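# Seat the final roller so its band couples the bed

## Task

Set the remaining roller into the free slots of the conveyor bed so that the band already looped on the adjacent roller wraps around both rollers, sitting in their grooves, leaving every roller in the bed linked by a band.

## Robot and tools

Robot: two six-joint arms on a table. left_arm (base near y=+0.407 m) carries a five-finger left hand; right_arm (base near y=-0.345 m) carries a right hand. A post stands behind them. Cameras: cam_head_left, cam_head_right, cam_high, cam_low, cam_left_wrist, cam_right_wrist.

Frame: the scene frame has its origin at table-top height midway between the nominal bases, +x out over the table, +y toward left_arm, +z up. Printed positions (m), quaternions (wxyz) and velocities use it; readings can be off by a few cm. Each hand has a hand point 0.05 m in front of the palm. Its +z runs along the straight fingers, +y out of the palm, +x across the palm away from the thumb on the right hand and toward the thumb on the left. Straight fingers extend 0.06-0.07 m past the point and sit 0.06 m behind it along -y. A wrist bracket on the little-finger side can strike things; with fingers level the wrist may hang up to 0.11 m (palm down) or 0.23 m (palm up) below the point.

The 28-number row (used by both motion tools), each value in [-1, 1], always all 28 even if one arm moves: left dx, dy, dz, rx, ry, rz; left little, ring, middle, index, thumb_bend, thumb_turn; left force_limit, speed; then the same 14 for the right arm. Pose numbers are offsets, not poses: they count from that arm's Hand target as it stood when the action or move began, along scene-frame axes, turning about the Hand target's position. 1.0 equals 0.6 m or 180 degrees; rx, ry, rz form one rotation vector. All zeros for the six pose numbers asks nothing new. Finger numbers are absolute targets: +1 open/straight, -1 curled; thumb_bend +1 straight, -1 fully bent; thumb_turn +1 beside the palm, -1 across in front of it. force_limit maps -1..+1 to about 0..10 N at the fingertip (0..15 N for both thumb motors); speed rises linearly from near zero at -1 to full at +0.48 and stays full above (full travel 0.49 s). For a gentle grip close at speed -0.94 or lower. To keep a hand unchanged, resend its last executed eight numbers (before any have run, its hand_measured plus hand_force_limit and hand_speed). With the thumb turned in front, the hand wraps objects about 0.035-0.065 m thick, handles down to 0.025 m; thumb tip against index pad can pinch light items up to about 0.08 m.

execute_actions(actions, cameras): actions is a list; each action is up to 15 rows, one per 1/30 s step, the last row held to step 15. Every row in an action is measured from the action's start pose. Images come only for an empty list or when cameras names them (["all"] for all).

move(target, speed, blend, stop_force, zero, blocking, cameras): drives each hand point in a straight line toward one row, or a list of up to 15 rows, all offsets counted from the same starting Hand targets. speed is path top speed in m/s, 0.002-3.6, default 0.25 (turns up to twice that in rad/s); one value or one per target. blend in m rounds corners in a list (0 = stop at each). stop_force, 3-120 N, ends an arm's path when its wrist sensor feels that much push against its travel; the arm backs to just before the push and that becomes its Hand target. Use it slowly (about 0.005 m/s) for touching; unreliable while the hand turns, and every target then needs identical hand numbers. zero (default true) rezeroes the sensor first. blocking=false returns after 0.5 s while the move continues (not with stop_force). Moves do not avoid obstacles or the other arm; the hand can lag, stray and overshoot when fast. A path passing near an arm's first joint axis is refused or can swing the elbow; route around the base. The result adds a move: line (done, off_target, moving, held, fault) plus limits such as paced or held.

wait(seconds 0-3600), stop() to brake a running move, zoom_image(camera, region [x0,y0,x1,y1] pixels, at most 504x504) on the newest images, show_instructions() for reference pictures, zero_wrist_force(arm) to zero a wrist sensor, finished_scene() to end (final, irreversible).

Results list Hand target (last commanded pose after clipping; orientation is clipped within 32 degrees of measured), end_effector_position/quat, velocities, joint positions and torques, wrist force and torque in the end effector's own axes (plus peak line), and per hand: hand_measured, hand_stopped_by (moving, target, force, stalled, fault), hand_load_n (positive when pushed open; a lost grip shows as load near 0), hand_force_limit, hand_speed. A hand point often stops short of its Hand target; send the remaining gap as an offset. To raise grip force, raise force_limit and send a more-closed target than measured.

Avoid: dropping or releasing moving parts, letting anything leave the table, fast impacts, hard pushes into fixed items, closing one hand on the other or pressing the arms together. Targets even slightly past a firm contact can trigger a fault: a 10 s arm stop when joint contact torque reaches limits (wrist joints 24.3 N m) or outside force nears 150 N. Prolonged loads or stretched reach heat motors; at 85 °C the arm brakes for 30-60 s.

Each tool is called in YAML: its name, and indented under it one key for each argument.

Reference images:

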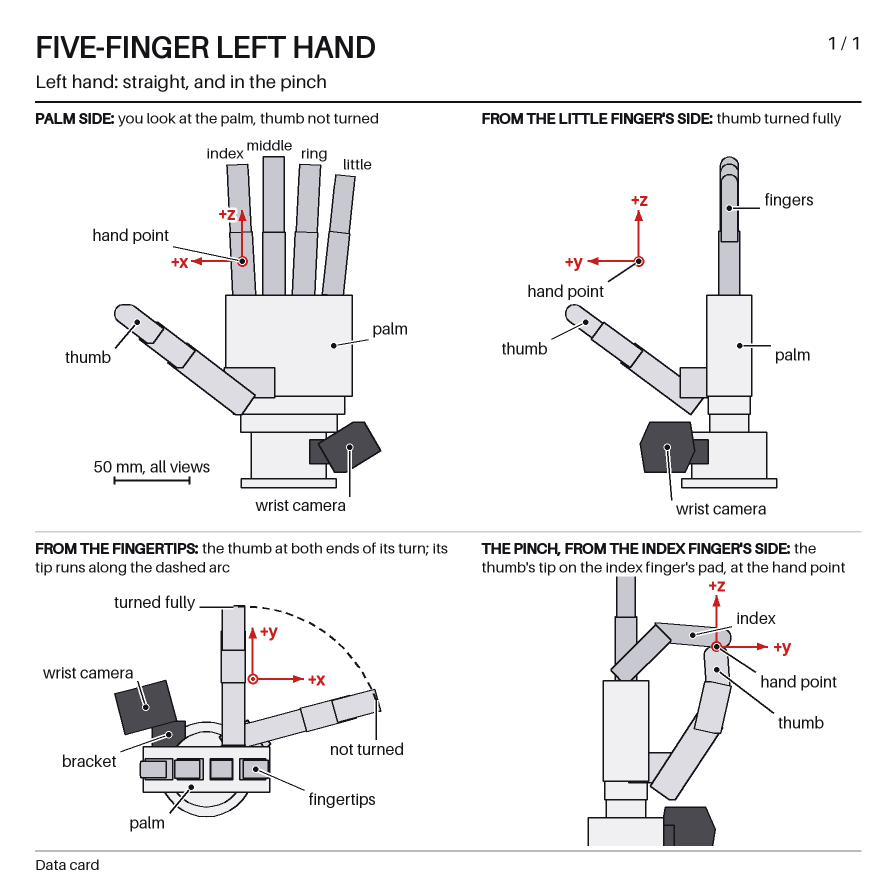

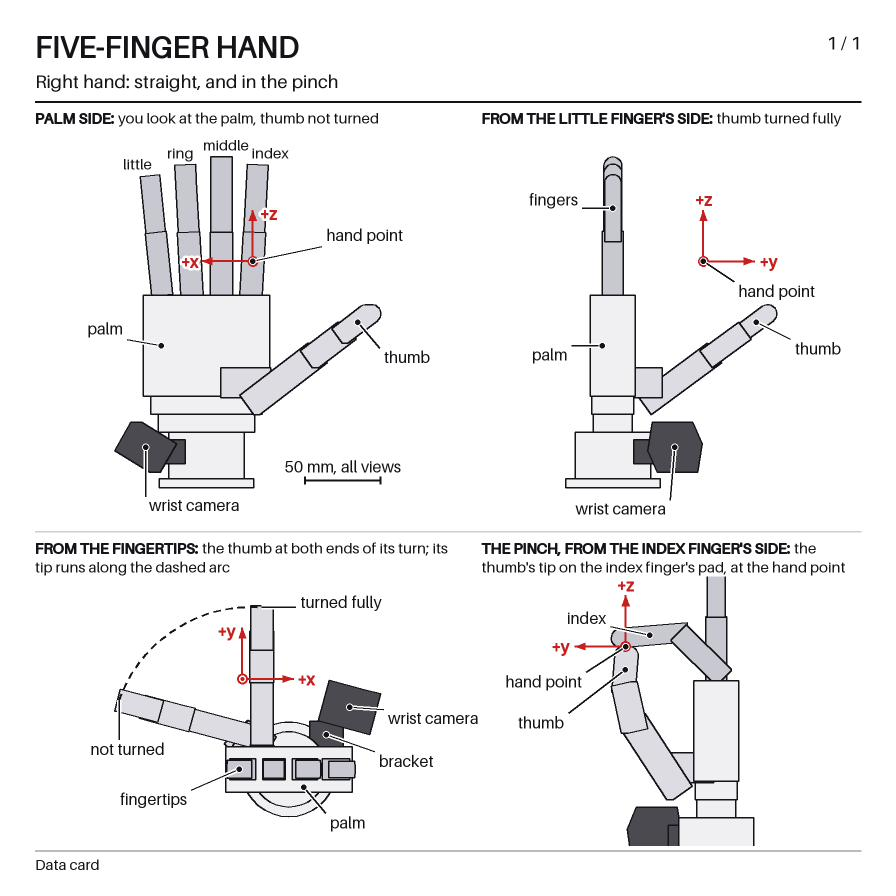

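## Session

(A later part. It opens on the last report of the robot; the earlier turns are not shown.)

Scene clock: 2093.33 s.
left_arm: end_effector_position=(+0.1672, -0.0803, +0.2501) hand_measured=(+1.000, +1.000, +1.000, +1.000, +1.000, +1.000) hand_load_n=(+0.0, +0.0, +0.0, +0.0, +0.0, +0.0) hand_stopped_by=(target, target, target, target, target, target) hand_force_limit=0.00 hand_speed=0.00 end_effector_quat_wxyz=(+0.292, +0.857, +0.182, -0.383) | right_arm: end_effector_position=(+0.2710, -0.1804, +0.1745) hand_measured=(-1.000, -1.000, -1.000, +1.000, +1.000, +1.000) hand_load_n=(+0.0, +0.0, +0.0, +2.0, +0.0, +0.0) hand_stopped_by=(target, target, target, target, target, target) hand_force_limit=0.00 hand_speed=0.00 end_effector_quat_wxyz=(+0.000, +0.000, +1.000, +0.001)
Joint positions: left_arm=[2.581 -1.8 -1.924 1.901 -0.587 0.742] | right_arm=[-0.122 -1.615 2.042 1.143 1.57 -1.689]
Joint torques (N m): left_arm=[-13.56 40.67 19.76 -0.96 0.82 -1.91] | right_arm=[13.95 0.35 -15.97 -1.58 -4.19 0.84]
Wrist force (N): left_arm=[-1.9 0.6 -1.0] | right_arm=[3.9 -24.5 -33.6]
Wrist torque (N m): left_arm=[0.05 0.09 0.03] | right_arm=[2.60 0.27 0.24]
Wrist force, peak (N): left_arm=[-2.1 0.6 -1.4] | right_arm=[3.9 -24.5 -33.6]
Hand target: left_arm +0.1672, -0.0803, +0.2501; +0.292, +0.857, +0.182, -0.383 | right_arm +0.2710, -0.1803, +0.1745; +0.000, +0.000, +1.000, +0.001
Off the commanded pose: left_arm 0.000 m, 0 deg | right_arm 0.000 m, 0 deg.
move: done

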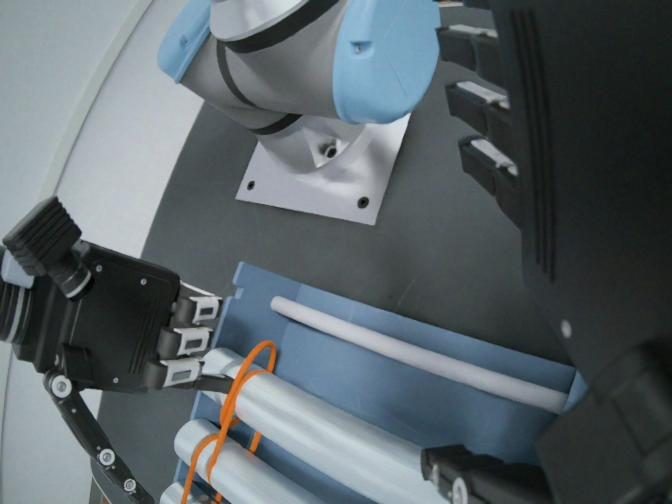

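move:
  target:
    - [0,0,0,0,0,0,1,1,1,1,1,1,0.0,0, 0,-0.01,0.003,0,0,0,-1,-1,-1,1,1,1,0,0]
    - [0,0,0,0,0,0,1,1,1,1,1,1,0.0,0, 0,-0.01,0.05,0,0,0,-1,-1,-1,1,1,1,0,0]
    - [0,0,0,0,0,0,1,1,1,1,1,1,0.0,0, 0,-0.1,0.05,0,0,0,-1,-1,-1,1,1,1,0,0]
  speed: 0.06
  cameras: ["cam_left_wrist"]

zoom_image:
  camera: "cam_left_wrist"
  region: [160, 300, 320, 430]

Scene clock: 2101.10 s.
left_arm: end_effector_position=(+0.1672, -0.0803, +0.2501) hand_measured=(+1.000, +1.000, +1.000, +1.000, +1.000, +1.000) hand_load_n=(+0.0, +0.0, +0.0, -0.5, +0.0, +0.0) hand_stopped_by=(target, target, target, target, target, target) hand_force_limit=0.00 hand_speed=0.00 end_effector_quat_wxyz=(+0.292, +0.857, +0.182, -0.383) | right_arm: end_effector_position=(+0.2710, -0.2402, +0.2045) hand_measured=(-1.000, -1.000, -1.000, +1.000, +1.000, +1.000) hand_load_n=(+0.0, +0.0, +0.0, +0.0, +0.0, -0.5) hand_stopped_by=(target, target, target, target, target, target) hand_force_limit=0.00 hand_speed=0.00 end_effector_quat_wxyz=(+0.000, +0.000, +1.000, +0.000)
Joint positions: left_arm=[2.581 -1.8 -1.924 1.901 -0.587 0.742] | right_arm=[-0.376 -1.692 2.03 1.233 1.57 -1.943]
Joint torques (N m): left_arm=[-14.02 39.64 19.84 -0.9 0.86 -1.74] | right_arm=[-6.47 -17.15 -8.54 4.72 -2.2 -1.23]
Wrist force (N): left_arm=[-1.8 0.6 -1.3] | right_arm=[0.3 1.5 -0.8]
Wrist torque (N m): left_arm=[0.06 0.07 0.03] | right_arm=[0.34 -0.07 0.16]
Wrist force, peak (N): left_arm=[-2.0 0.5 -1.4] | right_arm=[4.1 -25.1 -35.0]
Hand target: left_arm +0.1672, -0.0803, +0.2501; +0.292, +0.857, +0.182, -0.383 | right_arm +0.2710, -0.2403, +0.2045; +0.000, +0.000, +1.000, +0.001
Off the commanded pose: left_arm 0.000 m, 0 deg | right_arm 0.000 m, 0 deg.
move: done

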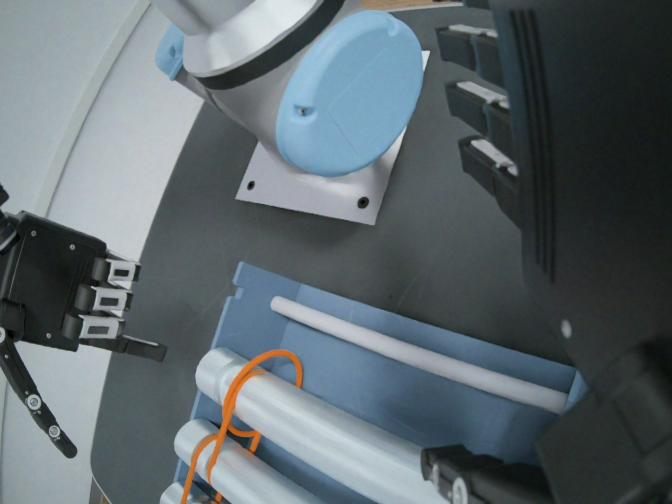

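Scaled by 3.150 from the camera's image (finer frame: 960x720).

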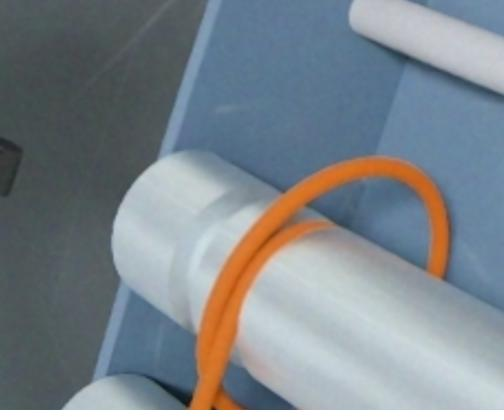

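move:
  target:
    - [0,0,0,0,0,0,1,1,1,1,1,1,0.0,0, -0.038,-0.0305,-0.04,0,0,-0.1222,-1,-1,-1,0.32,1,1,0,0]
    - [0,0,0,0,0,0,1,1,1,1,1,1,0.0,0, -0.038,-0.0305,-0.099,0,0,-0.1222,-1,-1,-1,0.32,1,1,0,0]
  speed: 0.12

move:
  target:
    - [0,0,0,0,0,0,1,1,1,1,1,1,0.0,0, 0.0112,0.0333,-0.0608,0,0,0,-1,-1,-1,0.32,1,1,0,0]
  speed: 0.04
  stop_force: 3
  cameras: ["cam_left_wrist"]

zoom_image:
  camera: "cam_left_wrist"
  region: [160, 300, 320, 430]

Scene clock: 2134.57 s.
left_arm: end_effector_position=(+0.1672, -0.0803, +0.2501) hand_measured=(+1.000, +1.000, +1.000, +1.000, +1.000, +1.000) hand_load_n=(+0.0, +0.0, +0.0, +0.0, +0.0, +0.0) hand_stopped_by=(target, target, target, target, target, target) hand_force_limit=0.00 hand_speed=0.00 end_effector_quat_wxyz=(+0.292, +0.857, +0.182, -0.383) | right_arm: end_effector_position=(+0.2482, -0.2586, +0.1452) hand_measured=(-1.000, -1.000, -1.000, +0.320, +1.000, +1.000) hand_load_n=(+0.0, +0.0, +0.0, +0.0, +0.0, +0.0) hand_stopped_by=(target, target, target, target, target, target) hand_force_limit=0.00 hand_speed=0.00 end_effector_quat_wxyz=(+0.000, +0.190, +0.982, +0.000)
Joint positions: left_arm=[2.581 -1.8 -1.924 1.901 -0.587 0.742] | right_arm=[-0.48 -1.759 2.25 1.08 1.57 -1.663]
Joint torques (N m): left_arm=[-14.16 39.92 19.64 -1.2 0.86 -1.81] | right_arm=[7.26 -2.1 -6.94 0.75 -1.99 1.7]
Wrist force (N): left_arm=[-1.8 0.6 -1.3] | right_arm=[0.5 1.4 -1.0]
Wrist torque (N m): left_arm=[0.05 0.06 0.04] | right_arm=[0.34 -0.09 0.03]
Wrist force, peak (N): left_arm=[-2.0 0.8 -1.4] | right_arm=[0.5 1.4 -1.5]
Hand target: left_arm +0.1672, -0.0803, +0.2501; +0.292, +0.857, +0.182, -0.383 | right_arm +0.2482, -0.2586, +0.1451; +0.000, +0.190, +0.982, +0.000
Off the commanded pose: left_arm 0.000 m, 0 deg | right_arm 0.000 m, 0 deg.
move: done

Scene clock: 2136.77 s.
left_arm: end_effector_position=(+0.1672, -0.0803, +0.2501) hand_measured=(+1.000, +1.000, +1.000, +1.000, +1.000, +1.000) hand_load_n=(+0.0, +0.0, +0.0, +0.0, +0.0, +0.0) hand_stopped_by=(target, target, target, target, target, target) hand_force_limit=0.00 hand_speed=0.00 end_effector_quat_wxyz=(+0.292, +0.857, +0.182, -0.383) | right_arm: end_effector_position=(+0.2549, -0.2386, +0.1086) hand_measured=(-1.000, -1.000, -1.000, +0.320, +1.000, +1.000) hand_load_n=(+0.0, +0.0, +0.0, +0.0, +0.0, +0.0) hand_stopped_by=(target, target, target, target, target, target) hand_force_limit=0.00 hand_speed=0.00 end_effector_quat_wxyz=(+0.000, +0.190, +0.982, +0.000)
Joint positions: left_arm=[2.581 -1.8 -1.924 1.901 -0.587 0.742] | right_arm=[-0.359 -1.663 2.28 0.953 1.57 -1.542]
Joint torques (N m): left_arm=[-14.33 40.13 19.12 -0.99 0.8 -1.79] | right_arm=[6.44 -3.92 -5.1 0.67 2.36 1.62]
Wrist force (N): left_arm=[-1.9 0.6 -1.3] | right_arm=[0.5 1.3 -0.8]
Wrist torque (N m): left_arm=[0.06 0.08 0.02] | right_arm=[0.33 -0.11 0.04]
Wrist force, peak (N): left_arm=[-2.1 0.5 -1.2] | right_arm=[0.4 1.5 -1.0]
Hand target: left_arm +0.1672, -0.0803, +0.2501; +0.292, +0.857, +0.182, -0.383 | right_arm +0.2549, -0.2386, +0.1086; +0.000, +0.190, +0.982, +0.000
Off the commanded pose: left_arm 0.000 m, 0 deg | right_arm 0.000 m, 0 deg.
move: done

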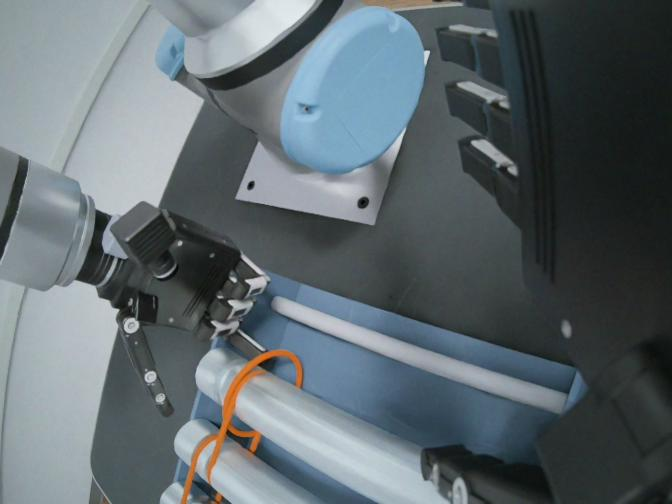

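Scaled by 3.150 from the camera's image (finer frame: 960x720).

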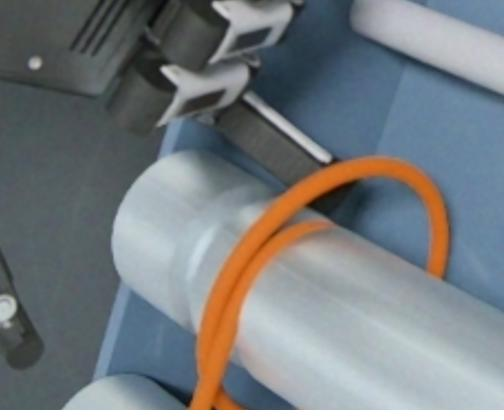

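move:
  target:
    - [0,0,0,0,0,0,1,1,1,1,1,1,0.0,0, 0,0.03,0,0,0,0,-1,-1,-1,0.32,1,1,0,0]
  speed: 0.04
  stop_force: 3
  cameras: ["cam_left_wrist"]

zoom_image:
  camera: "cam_left_wrist"
  region: [160, 300, 320, 430]

Scene clock: 2141.40 s.
left_arm: end_effector_position=(+0.1672, -0.0803, +0.2501) hand_measured=(+1.000, +1.000, +1.000, +1.000, +1.000, +1.000) hand_load_n=(+0.0, +0.0, +0.0, +0.0, +0.0, +0.0) hand_stopped_by=(target, target, target, target, target, target) hand_force_limit=0.00 hand_speed=0.00 end_effector_quat_wxyz=(+0.292, +0.857, +0.182, -0.383) | right_arm: end_effector_position=(+0.2549, -0.2206, +0.1086) hand_measured=(-1.000, -1.000, -1.000, +0.320, +1.000, +1.000) hand_load_n=(+0.0, +0.0, +0.0, +0.0, +0.0, +0.0) hand_stopped_by=(target, target, target, target, target, target) hand_force_limit=0.00 hand_speed=0.00 end_effector_quat_wxyz=(+0.000, +0.190, +0.982, +0.000)
Joint positions: left_arm=[2.581 -1.8 -1.924 1.901 -0.587 0.742] | right_arm=[-0.266 -1.645 2.265 0.951 1.57 -1.449]
Joint torques (N m): left_arm=[-13.8 39.86 19.51 -1 0.97 -1.67] | right_arm=[6.21 -4.74 -23.08 0.73 2.31 1.63]
Wrist force (N): left_arm=[-1.7 0.8 -1.2] | right_arm=[0.5 1.3 -1.1]
Wrist torque (N m): left_arm=[0.08 0.05 0.04] | right_arm=[0.34 -0.10 0.04]
Wrist force, peak (N): left_arm=[-1.9 0.8 -1.4] | right_arm=[0.7 1.6 -1.1]
Hand target: left_arm +0.1672, -0.0803, +0.2501; +0.292, +0.857, +0.182, -0.383 | right_arm +0.2549, -0.2206, +0.1086; +0.000, +0.190, +0.982, +0.000
Off the commanded pose: left_arm 0.000 m, 0 deg | right_arm 0.000 m, 0 deg.
move: done

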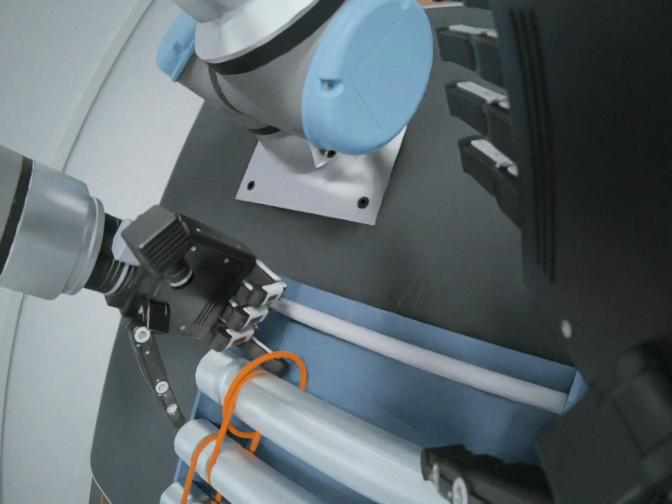

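Scaled by 3.150 from the camera's image (finer frame: 960x720).

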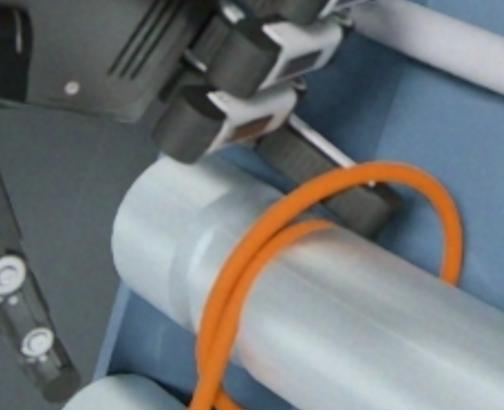

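move:
  target:
    - [0,0,0,0,0,0,1,1,1,1,1,1,0.0,0, 0,0.03,0,0,0,0,-1,-1,-1,0.32,1,1,0,0]
  speed: 0.04
  stop_force: 3
  cameras: ["cam_left_wrist"]

zoom_image:
  camera: "cam_left_wrist"
  region: [160, 300, 320, 430]

Scene clock: 2146.70 s.
left_arm: end_effector_position=(+0.1672, -0.0803, +0.2501) hand_measured=(+1.000, +1.000, +1.000, +1.000, +1.000, +1.000) hand_load_n=(+0.0, +0.0, +0.0, +0.0, +0.0, +0.0) hand_stopped_by=(target, target, target, target, target, target) hand_force_limit=0.00 hand_speed=0.00 end_effector_quat_wxyz=(+0.292, +0.857, +0.182, -0.383) | right_arm: end_effector_position=(+0.2549, -0.2026, +0.1086) hand_measured=(-1.000, -1.000, -1.000, +0.320, +1.000, +1.000) hand_load_n=(+0.0, +0.0, +0.0, +0.5, +0.0, +0.0) hand_stopped_by=(target, target, target, target, target, target) hand_force_limit=0.00 hand_speed=0.00 end_effector_quat_wxyz=(+0.000, +0.190, +0.982, +0.000)
Joint positions: left_arm=[2.581 -1.8 -1.924 1.901 -0.587 0.742] | right_arm=[-0.174 -1.625 2.246 0.949 1.57 -1.357]
Joint torques (N m): left_arm=[-13.58 40.79 19.26 -1.09 0.83 -1.72] | right_arm=[6.67 -5.48 -23.32 0.59 2.2 1.69]
Wrist force (N): left_arm=[-1.8 0.6 -1.3] | right_arm=[1.2 0.6 -0.6]
Wrist torque (N m): left_arm=[0.05 0.06 0.03] | right_arm=[0.27 -0.15 0.05]
Wrist force, peak (N): left_arm=[-2.0 0.6 -1.4] | right_arm=[0.6 1.5 -1.1]
Hand target: left_arm +0.1672, -0.0803, +0.2501; +0.292, +0.857, +0.182, -0.383 | right_arm +0.2549, -0.2026, +0.1086; +0.000, +0.190, +0.982, +0.000
Off the commanded pose: left_arm 0.000 m, 0 deg | right_arm 0.000 m, 0 deg.
move: done

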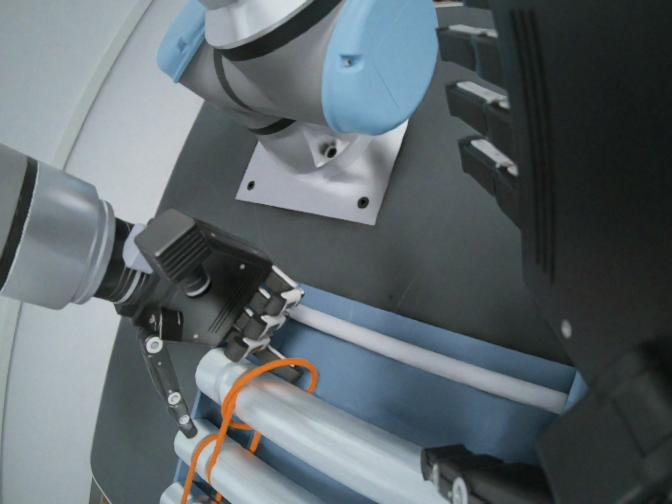

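Scaled by 3.150 from the camera's image (finer frame: 960x720).

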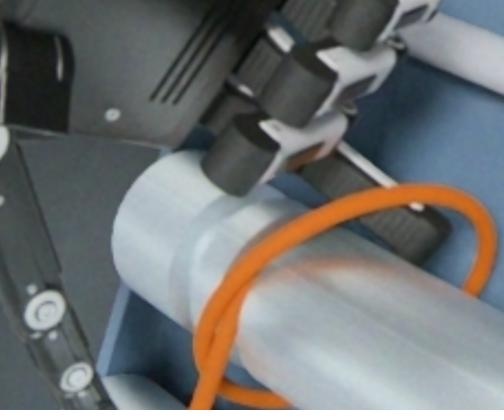

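move:
  target:
    - [0.133,0,0,0,0,0,1,1,1,1,1,1,0.0,0, 0,0,0,0,0,0,-1,-1,-1,0.32,1,1,0,0]
  speed: 0.15
  cameras: ["cam_left_wrist"]

zoom_image:
  camera: "cam_left_wrist"
  region: [200, 220, 360, 350]

Scene clock: 2155.03 s.
left_arm: end_effector_position=(+0.2468, -0.0803, +0.2501) hand_measured=(+1.000, +1.000, +1.000, +1.000, +1.000, +1.000) hand_load_n=(+0.0, +0.5, +0.0, +0.0, +0.0, +0.0) hand_stopped_by=(target, target, target, target, target, target) hand_force_limit=0.00 hand_speed=0.00 end_effector_quat_wxyz=(+0.292, +0.857, +0.182, -0.383) | right_arm: end_effector_position=(+0.2549, -0.2026, +0.1086) hand_measured=(-1.000, -1.000, -1.000, +0.320, +1.000, +1.000) hand_load_n=(+0.0, +0.0, +0.0, +0.5, +0.0, +0.0) hand_stopped_by=(target, target, target, target, target, target) hand_force_limit=0.00 hand_speed=0.00 end_effector_quat_wxyz=(+0.000, +0.190, +0.982, +0.000)
Joint positions: left_arm=[2.687 -1.924 -1.796 1.751 -0.621 0.919] | right_arm=[-0.174 -1.625 2.246 0.949 1.57 -1.357]
Joint torques (N m): left_arm=[12.89 20.09 23.34 -4.48 -0.55 3.11] | right_arm=[6.32 -5.61 -22.99 0.98 2.14 1.67]
Wrist force (N): left_arm=[-2.0 0.3 -1.3] | right_arm=[0.9 0.5 -0.7]
Wrist torque (N m): left_arm=[0.02 0.10 -0.19] | right_arm=[0.25 -0.11 0.02]
Wrist force, peak (N): left_arm=[-2.2 0.3 -1.4] | right_arm=[1.0 0.8 -1.0]
Hand target: left_arm +0.2470, -0.0803, +0.2501; +0.292, +0.857, +0.182, -0.383 | right_arm +0.2549, -0.2026, +0.1086; +0.000, +0.190, +0.982, +0.000
Off the commanded pose: left_arm 0.000 m, 0 deg | right_arm 0.000 m, 0 deg.
move: done

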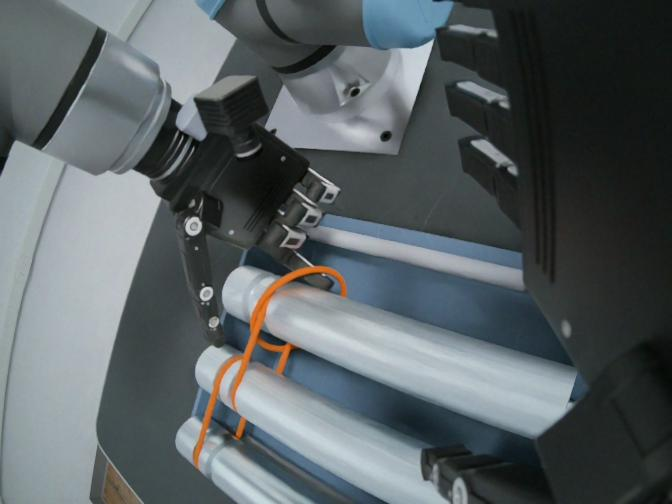

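Scaled by 3.150 from the camera's image (finer frame: 960x720).

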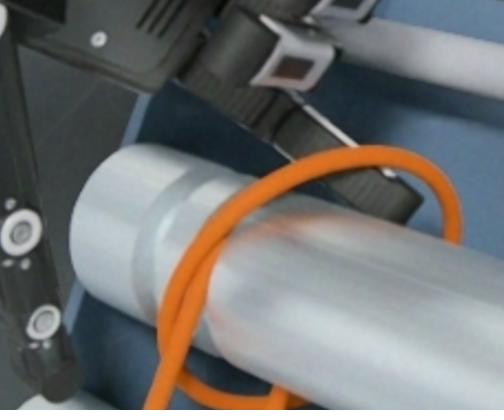

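move:
  target:
    - [0,0,0,0,0,0,1,1,1,1,1,1,0.0,0, 0,-0.07,0,0,0,0,-1,-1,-1,0.32,1,1,0,0]
    - [0,0,0,0,0,0,1,1,1,1,1,1,0.0,0, -0.0112,-0.105,0.0608,0,0,0,-1,-1,-1,0.32,1,1,0,0]
    - [0,0,0,0,0,0,1,1,1,1,1,1,0.0,0, 0.04,-0.16,0.2,0.2374,0.1604,-0.3538,-1,-1,-1,1,1,-1,0,0]
  speed: 0.12
  cameras: ["cam_left_wrist","cam_high"]

Scene clock: 2254.13 s.
left_arm: end_effector_position=(+0.2470, -0.0803, +0.2501) hand_measured=(+1.000, +1.000, +1.000, +1.000, +1.000, +1.000) hand_load_n=(+0.0, +0.0, +0.0, +0.0, +0.0, +0.0) hand_stopped_by=(target, target, target, target, target, target) hand_force_limit=0.00 hand_speed=0.00 end_effector_quat_wxyz=(+0.292, +0.857, +0.182, -0.383) | right_arm: end_effector_position=(+0.2789, -0.2986, +0.2286) hand_measured=(-1.000, -1.000, -1.000, +1.000, +1.000, -1.000) hand_load_n=(+0.0, +0.0, +0.0, +0.0, +0.0, +0.0) hand_stopped_by=(target, target, target, target, target, target) hand_force_limit=0.00 hand_speed=0.00 end_effector_quat_wxyz=(-0.292, +0.644, +0.644, +0.292)
Joint positions: left_arm=[2.688 -1.924 -1.795 1.751 -0.621 0.919] | right_arm=[-1.024 -1.605 2.264 1.682 1.166 -1.186]
Joint torques (N m): left_arm=[13.07 19.77 21.83 -4.2 -0.24 2.68] | right_arm=[-6.1 -18.01 -4.39 4.63 -2.6 1.58]
Wrist force (N): left_arm=[-2.1 0.2 -1.1] | right_arm=[0.8 0.9 -1.2]
Wrist torque (N m): left_arm=[0.00 0.12 -0.19] | right_arm=[0.27 -0.03 0.07]
Wrist force, peak (N): left_arm=[-2.3 0.2 -1.3] | right_arm=[5.4 1.2 0.7]
Hand target: left_arm +0.2470, -0.0803, +0.2501; +0.292, +0.857, +0.182, -0.383 | right_arm +0.2789, -0.2986, +0.2286; -0.292, +0.644, +0.644, +0.292
Off the commanded pose: left_arm 0.000 m, 0 deg | right_arm 0.000 m, 0 deg.
move: done
Images, in order (width x height): cam_high 896x504, cam_left_wrist 672x504.

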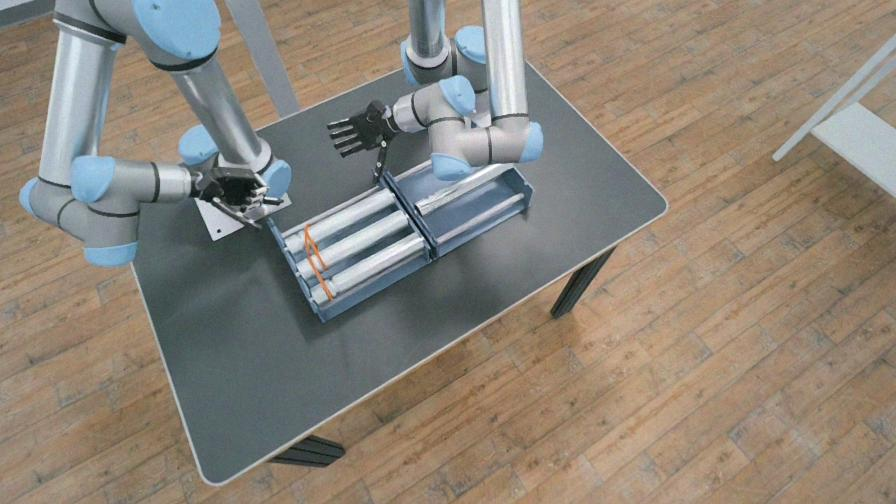

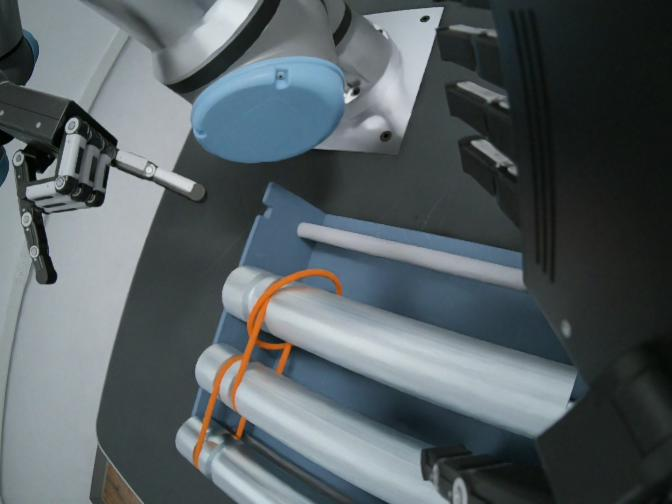

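move:
  target:
    - [0.0,0,-0.0,0,0,0,1,1,1,1,1,1,0.0,0, 0.05,-0.15,0.0,0,0,0,-1,-1,-1,1,1,-1,0,0]
    - [-0.0067,-0.2,0.0,0.1953,-0.2562,-0.1217,-1,-1,-1,1,1,1,0.0,0, 0.05,-0.15,0,0,0,0,-1,-1,-1,1,1,-1,0,0]
  speed: 0.15
  cameras: ["cam_left_wrist","cam_high"]

Scene clock: 2283.53 s.
left_arm: end_effector_position=(+0.2430, -0.2003, +0.2501) hand_measured=(-1.000, -1.000, -1.000, +1.000, +1.000, +1.000) hand_load_n=(+0.0, +0.0, +0.0, -0.5, +0.0, +0.0) hand_stopped_by=(target, target, target, target, target, target) hand_force_limit=0.00 hand_speed=0.00 end_effector_quat_wxyz=(+0.000, +1.000, +0.000, +0.000) | right_arm: end_effector_position=(+0.3089, -0.3886, +0.2286) hand_measured=(-1.000, -1.000, -1.000, +1.000, +1.000, -1.000) hand_load_n=(+0.0, +0.0, +0.0, +0.0, +0.0, +0.5) hand_stopped_by=(target, target, target, target, target, target) hand_force_limit=0.00 hand_speed=0.00 end_effector_quat_wxyz=(-0.292, +0.644, +0.644, +0.292)
Joint positions: left_arm=[2.092 -2.244 -0.885 1.557 -1.571 0.536] | right_arm=[-1.093 -1.416 2.064 1.713 1.214 -1.238]
Joint torques (N m): left_arm=[-13.93 36.8 24.35 -3.95 -0.8 -2.68] | right_arm=[-3.05 -13.57 -22.54 5.09 1.9 -1.07]
Wrist force (N): left_arm=[-0.8 0.6 -1.0] | right_arm=[0.4 0.8 -1.2]
Wrist torque (N m): left_arm=[0.14 0.04 0.10] | right_arm=[0.25 0.03 0.17]
Wrist force, peak (N): left_arm=[-2.3 0.3 -1.3] | right_arm=[0.2 1.4 -2.0]
Hand target: left_arm +0.2430, -0.2003, +0.2501; +0.000, +1.000, +0.000, +0.000 | right_arm +0.3089, -0.3886, +0.2286; -0.292, +0.644, +0.644, +0.292
Off the commanded pose: left_arm 0.000 m, 0 deg | right_arm 0.000 m, 0 deg.
move: done
Images, in order (width x height): cam_high 896x504, cam_left_wrist 672x504.

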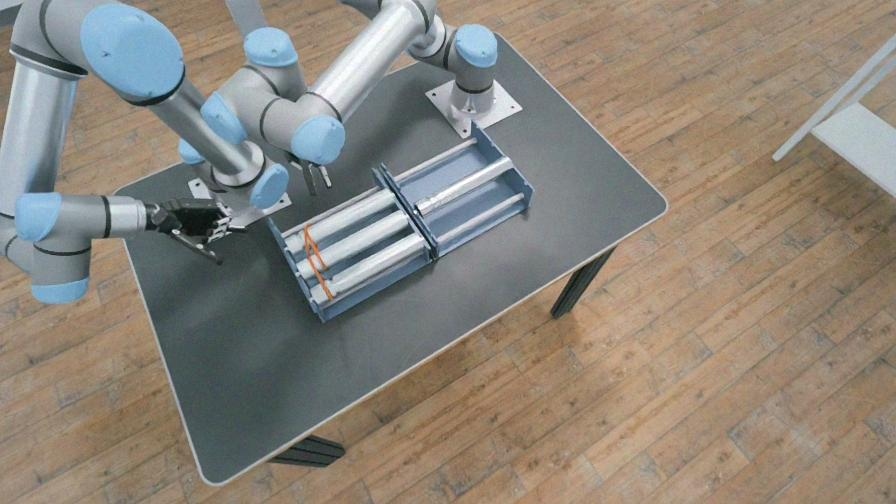

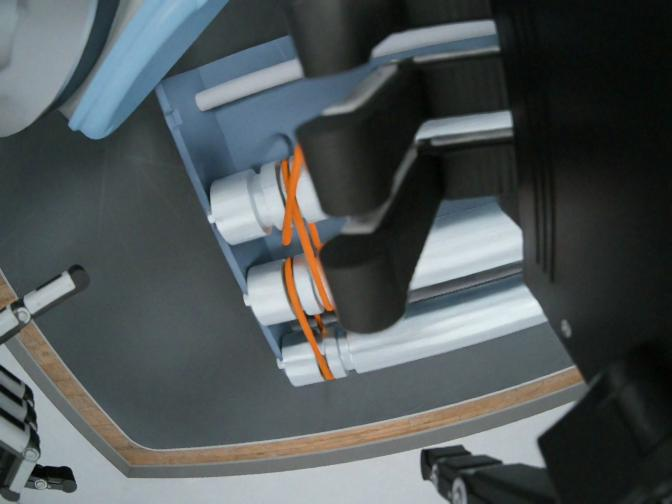

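move:
  target:
    - [0,-0.0912,-0.05,0,0,0,-1,-1,-1,1,1,1,0.0,0, 0,0,0,0,0,0,-1,-1,-1,1,1,-1,0,0]
    - [0,-0.0912,-0.195,0,0,0,-1,-1,-1,1,1,1,0.0,0, 0,0,0,0,0,0,-1,-1,-1,1,1,-1,0,0]
    - [0,-0.18,-0.195,0,0,0,-1,-1,-1,1,1,1,0.0,0, 0,0,0,0,0,0,-1,-1,-1,1,1,-1,0,0]
  speed: [0.15,0.1,0.06]
  cameras: ["cam_left_wrist"]

move:
  target:
    - [0,0.01,0.0,0,0,0,-1,-1,-1,1,1,1,0.0,0, 0,0,0,0,0,0,-1,-1,-1,1,1,-1,0,0]
    - [0,0.01,0.12,0,0,0,-1,-1,-1,1,1,1,0.0,0, 0,0,0,0,0,0,-1,-1,-1,1,1,-1,0,0]
    - [-0.12,0.15,0.22,0,0,0,1,1,1,1,1,1,0.0,0, 0,0,0,0,0,0,-1,-1,-1,1,1,-1,0,0]
  speed: [0.05,0.1,0.15]
  cameras: ["cam_left_wrist"]

Scene clock: 2292.63 s.
left_arm: end_effector_position=(+0.2429, -0.2549, +0.2033) hand_measured=(-1.000, -1.000, -1.000, +1.000, +1.000, +1.000) hand_load_n=(+0.0, +0.0, +0.0, +0.0, +0.0, +0.0) hand_stopped_by=(target, target, target, target, target, target) hand_force_limit=0.00 hand_speed=0.00 end_effector_quat_wxyz=(-0.001, +1.000, +0.000, +0.000) | right_arm: end_effector_position=(+0.3089, -0.3886, +0.2286) hand_measured=(-1.000, -1.000, -1.000, +1.000, +1.000, -1.000) hand_load_n=(+0.0, +0.0, +0.0, +0.0, +0.0, +0.0) hand_stopped_by=(target, target, target, target, target, target) hand_force_limit=0.00 hand_speed=0.00 end_effector_quat_wxyz=(-0.292, +0.644, +0.644, +0.292)
Joint positions: left_arm=[2.046 -2.42 -0.697 1.545 -1.571 0.49] | right_arm=[-1.093 -1.416 2.064 1.713 1.214 -1.238]
Joint torques (N m): left_arm=[-10.28 48.95 26.7 -4.3 -0.24 -1.71] | right_arm=[2.7 -13.36 -22.18 5.15 1.9 -0.57]
Wrist force (N): left_arm=[-0.8 0.5 -1.2] | right_arm=[0.6 0.9 -1.1]
Wrist torque (N m): left_arm=[0.12 0.02 0.13] | right_arm=[0.25 0.00 0.18]
Wrist force, peak (N): left_arm=[-0.8 0.8 -2.0] | right_arm=[0.6 1.0 -1.6]
Hand target: left_arm +0.2429, -0.2549, +0.2033; -0.001, +1.000, +0.000, +0.000 (not the last commanded pose) | right_arm +0.3089, -0.3886, +0.2286; -0.292, +0.644, +0.644, +0.292
Off the commanded pose: left_arm 0.088 m, 0 deg | right_arm 0.000 m, 0 deg.
move: held (left_arm; a check stopped the path); path passed 1 of 3 targets; limits=held
pose unreachable (left arm): on one or more control steps of this call, first in action 0 (counted from 0), this arm could not follow its commanded pose, so it was not sent that pose on those steps. It may still have moved: this result reports where it is.
cause: moving toward the commanded pose would bring a part of the arm too close to another arm (a part of this arm just beyond joint 6 (wrist 3) and a part of the right arm just beyond its joint 2 (shoulder lift), at the place that arm is still heading or pushing toward).

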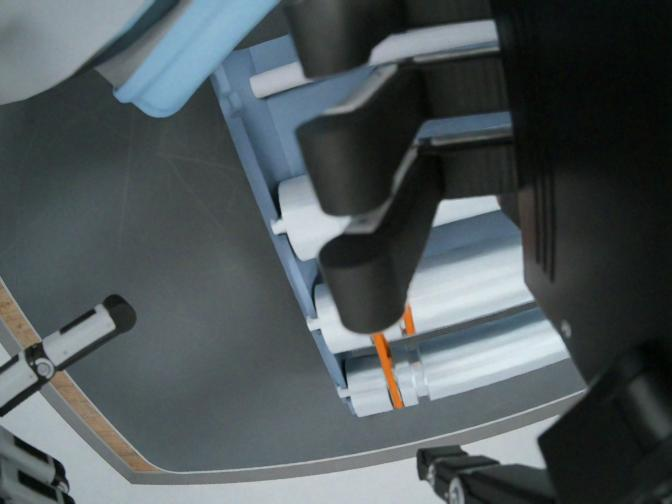

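Scene clock: 2295.57 s.
left_arm: end_effector_position=(+0.1962, -0.1951, +0.3142) hand_measured=(-1.000, -1.000, -1.000, +1.000, +1.000, +1.000) hand_load_n=(+0.0, +0.0, +0.0, +0.0, +0.0, +0.0) hand_stopped_by=(target, target, target, target, target, target) hand_force_limit=0.00 hand_speed=0.00 end_effector_quat_wxyz=(-0.003, +1.000, +0.000, -0.001) | right_arm: end_effector_position=(+0.3089, -0.3886, +0.2286) hand_measured=(-1.000, -1.000, -1.000, +1.000, +1.000, -1.000) hand_load_n=(+0.0, +0.0, +0.0, +0.0, +0.0, +0.0) hand_stopped_by=(target, target, target, target, target, target) hand_force_limit=0.00 hand_speed=0.00 end_effector_quat_wxyz=(-0.292, +0.644, +0.644, +0.292)
Joint positions: left_arm=[2.022 -2.209 -0.779 1.411 -1.572 0.465] | right_arm=[-1.093 -1.416 2.064 1.713 1.214 -1.238]
Joint torques (N m): left_arm=[13.65 36.12 27 -4.19 -0.9 2.66] | right_arm=[4.74 -14.1 -22.33 5.04 1.99 -0.42]
Wrist force (N): left_arm=[-0.4 0.5 -0.9] | right_arm=[0.4 1.0 -1.2]
Wrist torque (N m): left_arm=[0.12 -0.02 -0.06] | right_arm=[0.27 0.03 0.17]
Wrist force, peak (N): left_arm=[-2.6 -2.5 -3.4] | right_arm=[0.9 1.1 -1.3]
Hand target: left_arm +0.1962, -0.1951, +0.3142; -0.003, +1.000, +0.000, -0.001 (not the last commanded pose) | right_arm +0.3089, -0.3886, +0.2286; -0.292, +0.644, +0.644, +0.292
Off the commanded pose: left_arm 0.045 m, 0 deg | right_arm 0.000 m, 0 deg.
move: held (left_arm; a check stopped the path); path passed 2 of 3 targets; target 3's new numbers were not sent; limits=held
pose unreachable (left arm): on one or more control steps of this call, first in action 0 (counted from 0), this arm could not follow its commanded pose, so it was not sent that pose on those steps. It may still have moved: this result reports where it is.
cause: moving toward the commanded pose would bring a part of the arm too close to another arm (a part of this arm just beyond joint 4 (wrist 1) and a part of the right arm just beyond its joint 2 (shoulder lift), along the way the arms are being sent, or toward where that arm still pushes).

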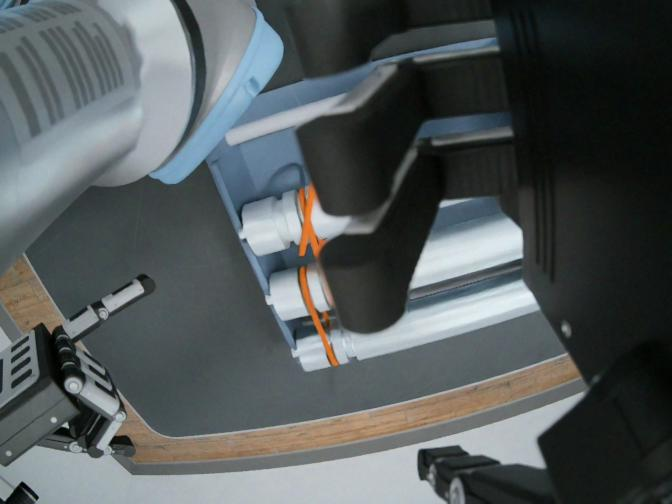

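move:
  target:
    - [0,0.1913,0,0,0,0,1,1,1,1,1,1,0.0,0, 0,0,0,0,0,0,-1,-1,-1,1,1,-1,0,0]
    - [0.0847,0.1913,-0.1068,-0.1953,0.2562,0.1217,1,1,1,1,1,1,0.0,0, -0.07,0.2,0.0,-0.2118,-0.2117,0.467,-1,-1,-1,1,1,-1,0,0]
  speed: 0.2
  cameras: ["cam_left_wrist"]

Scene clock: 2308.37 s.
left_arm: end_effector_position=(+0.2470, -0.0804, +0.2501) hand_measured=(+1.000, +1.000, +1.000, +1.000, +1.000, +1.000) hand_load_n=(+0.0, +0.0, -0.5, +0.0, +0.0, +0.0) hand_stopped_by=(target, target, target, target, target, target) hand_force_limit=0.00 hand_speed=0.00 end_effector_quat_wxyz=(+0.290, +0.858, +0.180, -0.384) | right_arm: end_effector_position=(+0.2669, -0.2687, +0.2286) hand_measured=(-1.000, -1.000, -1.000, +1.000, +1.000, -1.000) hand_load_n=(+0.0, +0.5, +0.0, +0.0, +0.0, +0.0) hand_stopped_by=(target, target, target, target, target, target) hand_force_limit=0.00 hand_speed=0.00 end_effector_quat_wxyz=(+0.000, +0.000, +1.000, +0.000)
Joint positions: left_arm=[2.687 -1.927 -1.792 1.744 -0.624 0.924] | right_arm=[-0.504 -1.733 2 1.304 1.57 -2.07]
Joint torques (N m): left_arm=[15.37 18.32 5.76 -4.31 2.35 2.78] | right_arm=[5.54 -17.14 -8.71 0.61 2.34 -1.33]
Wrist force (N): left_arm=[-1.4 0.3 -1.2] | right_arm=[0.5 1.0 -0.9]
Wrist torque (N m): left_arm=[0.01 -0.03 -0.15] | right_arm=[0.28 -0.12 0.14]
Wrist force, peak (N): left_arm=[-1.6 0.2 -1.2] | right_arm=[0.8 1.0 -1.4]
Hand target: left_arm +0.2471, -0.0804, +0.2501; +0.290, +0.858, +0.180, -0.384 | right_arm +0.2669, -0.2686, +0.2286; +0.001, +0.000, +1.000, +0.000
Off the commanded pose: left_arm 0.000 m, 0 deg | right_arm 0.000 m, 0 deg.
move: done

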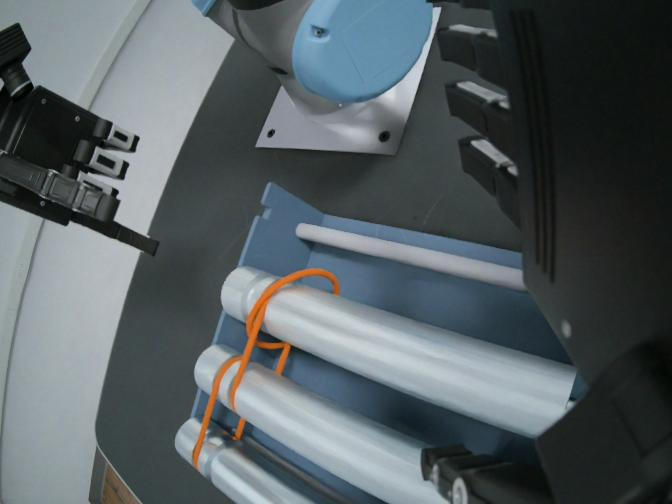

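move:
  target:
    - [0,0,0,0,0,0,1,1,1,1,1,1,0.0,0, -0.0465,0.2122,0,0,0,0,-1,-1,-1,1,1,1,0,0]
    - [0,0,0,0,0,0,1,1,1,1,1,1,0.0,0, -0.0465,0.2122,-0.1743,0,0,0,-1,-1,-1,1,1,1,0,0]
    - [0,0,0,0,0,0,1,1,1,1,1,1,0.0,0, -0.0465,0.1312,-0.1743,0,0,0,-1,-1,-1,1,1,1,0,0]
    - [0,0,0,0,0,0,1,1,1,1,1,1,0.0,0, -0.0465,0.1312,-0.03,0,0,0,-1,-1,-1,1,1,1,0,0]
  speed: [0.2,0.12,0.06,0.12]
  cameras: ["cam_left_wrist"]

zoom_image:
  camera: "cam_left_wrist"
  region: [200, 220, 360, 350]

Scene clock: 2319.20 s.
left_arm: end_effector_position=(+0.2471, -0.0804, +0.2501) hand_measured=(+1.000, +1.000, +1.000, +1.000, +1.000, +1.000) hand_load_n=(+0.0, +0.0, +0.0, +0.0, +0.0, +0.0) hand_stopped_by=(target, target, target, target, target, target) hand_force_limit=0.00 hand_speed=0.00 end_effector_quat_wxyz=(+0.290, +0.858, +0.180, -0.384) | right_arm: end_effector_position=(+0.2390, -0.1899, +0.2104) hand_measured=(-1.000, -1.000, -1.000, +1.000, +1.000, +1.000) hand_load_n=(+0.0, +0.0, +0.0, +0.0, +0.0, +0.0) hand_stopped_by=(target, target, target, target, target, target) hand_force_limit=0.00 hand_speed=0.00 end_effector_quat_wxyz=(+0.001, +0.000, +1.000, +0.000)
Joint positions: left_arm=[2.687 -1.927 -1.792 1.743 -0.624 0.924] | right_arm=[-0.186 -1.746 2.058 1.258 1.57 -1.752]
Joint torques (N m): left_arm=[13.91 20 6.55 -4.25 2.65 2.67] | right_arm=[-6.41 -15.41 -27.69 4.86 2.26 -1.26]
Wrist force (N): left_arm=[-1.4 0.2 -1.2] | right_arm=[0.5 1.1 -1.2]
Wrist torque (N m): left_arm=[0.00 -0.03 -0.14] | right_arm=[0.30 -0.08 0.15]
Wrist force, peak (N): left_arm=[-1.5 0.2 -1.5] | right_arm=[0.7 2.0 -1.1]
Hand target: left_arm +0.2471, -0.0804, +0.2501; +0.290, +0.858, +0.180, -0.384 | right_arm +0.2390, -0.1899, +0.2106; +0.001, +0.000, +1.000, +0.000
Off the commanded pose: left_arm 0.000 m, 0 deg | right_arm 0.000 m, 0 deg.
move: done

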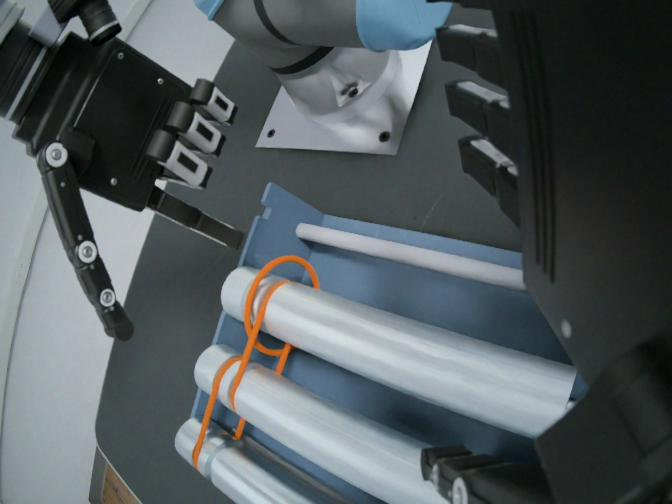

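Scaled by 3.150 from the camera's image (finer frame: 960x720).

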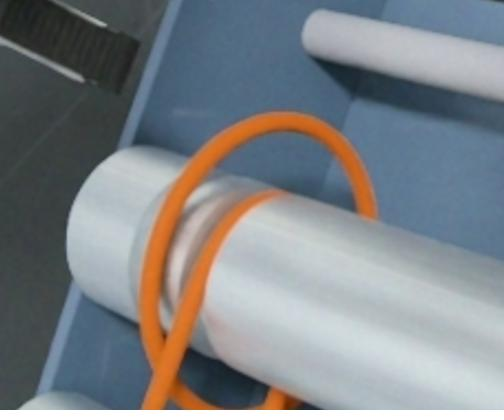

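move:
  target:
    - [-0.133,0,0,0,0,0,1,1,1,1,1,1,0.0,0, 0.05,-0.1,0,0,0,0,-1,-1,-1,1,1,1,0,0]
  speed: 0.2
  cameras: ["cam_left_wrist"]

zoom_image:
  camera: "cam_left_wrist"
  region: [160, 300, 320, 430]

Scene clock: 2325.40 s.
left_arm: end_effector_position=(+0.1673, -0.0804, +0.2501) hand_measured=(+1.000, +1.000, +1.000, +1.000, +1.000, +1.000) hand_load_n=(+0.0, +0.0, +0.0, +0.0, +0.0, +0.0) hand_stopped_by=(target, target, target, target, target, target) hand_force_limit=0.00 hand_speed=0.00 end_effector_quat_wxyz=(+0.290, +0.858, +0.180, -0.384) | right_arm: end_effector_position=(+0.2690, -0.2498, +0.2106) hand_measured=(-1.000, -1.000, -1.000, +1.000, +1.000, +1.000) hand_load_n=(+0.0, +0.0, +0.0, +0.0, +0.0, +0.0) hand_stopped_by=(target, target, target, target, target, target) hand_force_limit=0.00 hand_speed=0.00 end_effector_quat_wxyz=(+0.001, +0.000, +1.000, +0.000)
Joint positions: left_arm=[2.581 -1.803 -1.921 1.893 -0.589 0.749] | right_arm=[-0.42 -1.708 2.026 1.251 1.57 -1.987]
Joint torques (N m): left_arm=[-15.12 40.73 8.06 -1.02 2.69 -2.72] | right_arm=[-7.09 -4.96 -25.62 0.65 -2.23 -1.55]
Wrist force (N): left_arm=[-1.2 0.6 -1.3] | right_arm=[0.4 1.3 -1.0]
Wrist torque (N m): left_arm=[0.05 -0.06 0.08] | right_arm=[0.32 -0.08 0.16]
Wrist force, peak (N): left_arm=[-1.1 0.6 -1.9] | right_arm=[0.5 1.8 -1.2]
Hand target: left_arm +0.1673, -0.0804, +0.2501; +0.290, +0.858, +0.180, -0.384 | right_arm +0.2690, -0.2499, +0.2106; +0.001, +0.000, +1.000, +0.000
Off the commanded pose: left_arm 0.000 m, 0 deg | right_arm 0.000 m, 0 deg.
move: done

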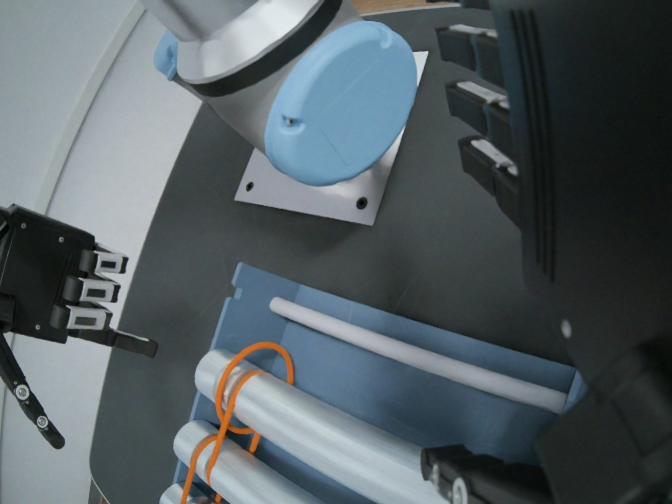

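Scaled by 3.150 from the camera's image (finer frame: 960x720).

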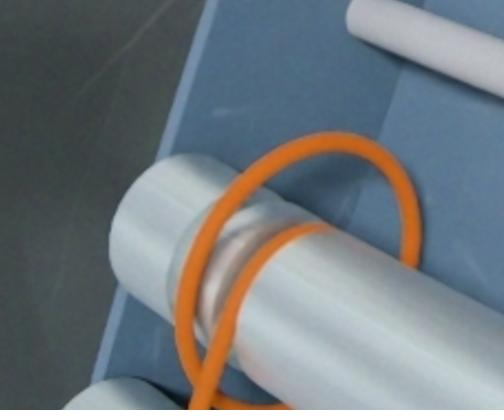

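move:
  target:
    - [0,0,0,0,0,0,1,1,1,1,1,1,0.0,0, 0.05,-0.11,0.03,0.2118,0.2117,-0.467,-1,-1,-1,1,1,-1,0,0]
    - [0,0,0,0,0,0,1,1,1,1,1,1,0.0,0, 0.0625,-0.0963,-0.1263,0.2118,0.2117,-0.467,-1,-1,-1,1,1,-1,0,0]
  speed: [0.2,0.1]
  cameras: ["cam_left_wrist"]

zoom_image:
  camera: "cam_left_wrist"
  region: [160, 300, 320, 430]

Scene clock: 2348.97 s.
left_arm: end_effector_position=(+0.1673, -0.0804, +0.2501) hand_measured=(+1.000, +1.000, +1.000, +1.000, +1.000, +1.000) hand_load_n=(+0.0, +0.0, +0.0, +0.0, +0.0, +0.0) hand_stopped_by=(target, target, target, target, target, target) hand_force_limit=0.00 hand_speed=0.00 end_effector_quat_wxyz=(+0.290, +0.858, +0.180, -0.384) | right_arm: end_effector_position=(+0.3065, -0.3077, +0.1349) hand_measured=(-1.000, -1.000, -1.000, +1.000, +1.000, -1.000) hand_load_n=(+0.0, +0.0, +0.0, +0.0, +0.0, +0.0) hand_stopped_by=(target, target, target, target, target, target) hand_force_limit=0.00 hand_speed=0.00 end_effector_quat_wxyz=(-0.292, +0.644, +0.644, +0.292)
Joint positions: left_arm=[2.581 -1.803 -1.921 1.893 -0.589 0.748] | right_arm=[-0.95 -1.326 2.279 1.364 1.114 -1.126]
Joint torques (N m): left_arm=[-13.69 40.52 10.8 -0.64 2.62 -2.54] | right_arm=[6.59 -13.1 0.1 1.3 -2.67 1.68]
Wrist force (N): left_arm=[-1.3 0.5 -1.2] | right_arm=[0.6 0.8 -1.1]
Wrist torque (N m): left_arm=[0.04 -0.04 0.07] | right_arm=[0.25 0.00 0.05]
Wrist force, peak (N): left_arm=[-1.5 0.8 -1.4] | right_arm=[1.0 1.0 -1.6]
Hand target: left_arm +0.1673, -0.0804, +0.2501; +0.290, +0.858, +0.180, -0.384 | right_arm +0.3065, -0.3077, +0.1348; -0.292, +0.644, +0.644, +0.292
Off the commanded pose: left_arm 0.000 m, 0 deg | right_arm 0.000 m, 0 deg.
move: done

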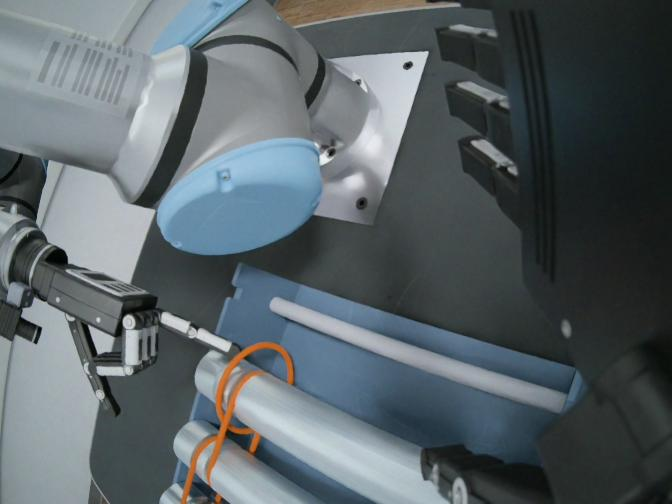

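Scaled by 3.150 from the camera's image (finer frame: 960x720).

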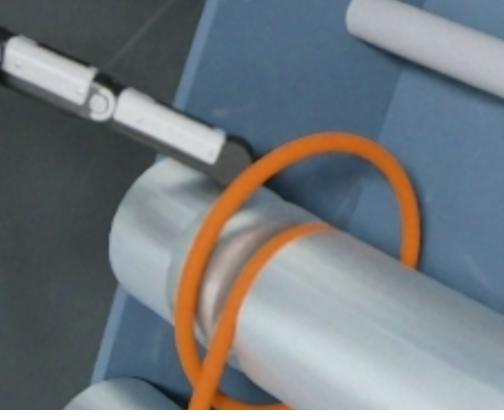

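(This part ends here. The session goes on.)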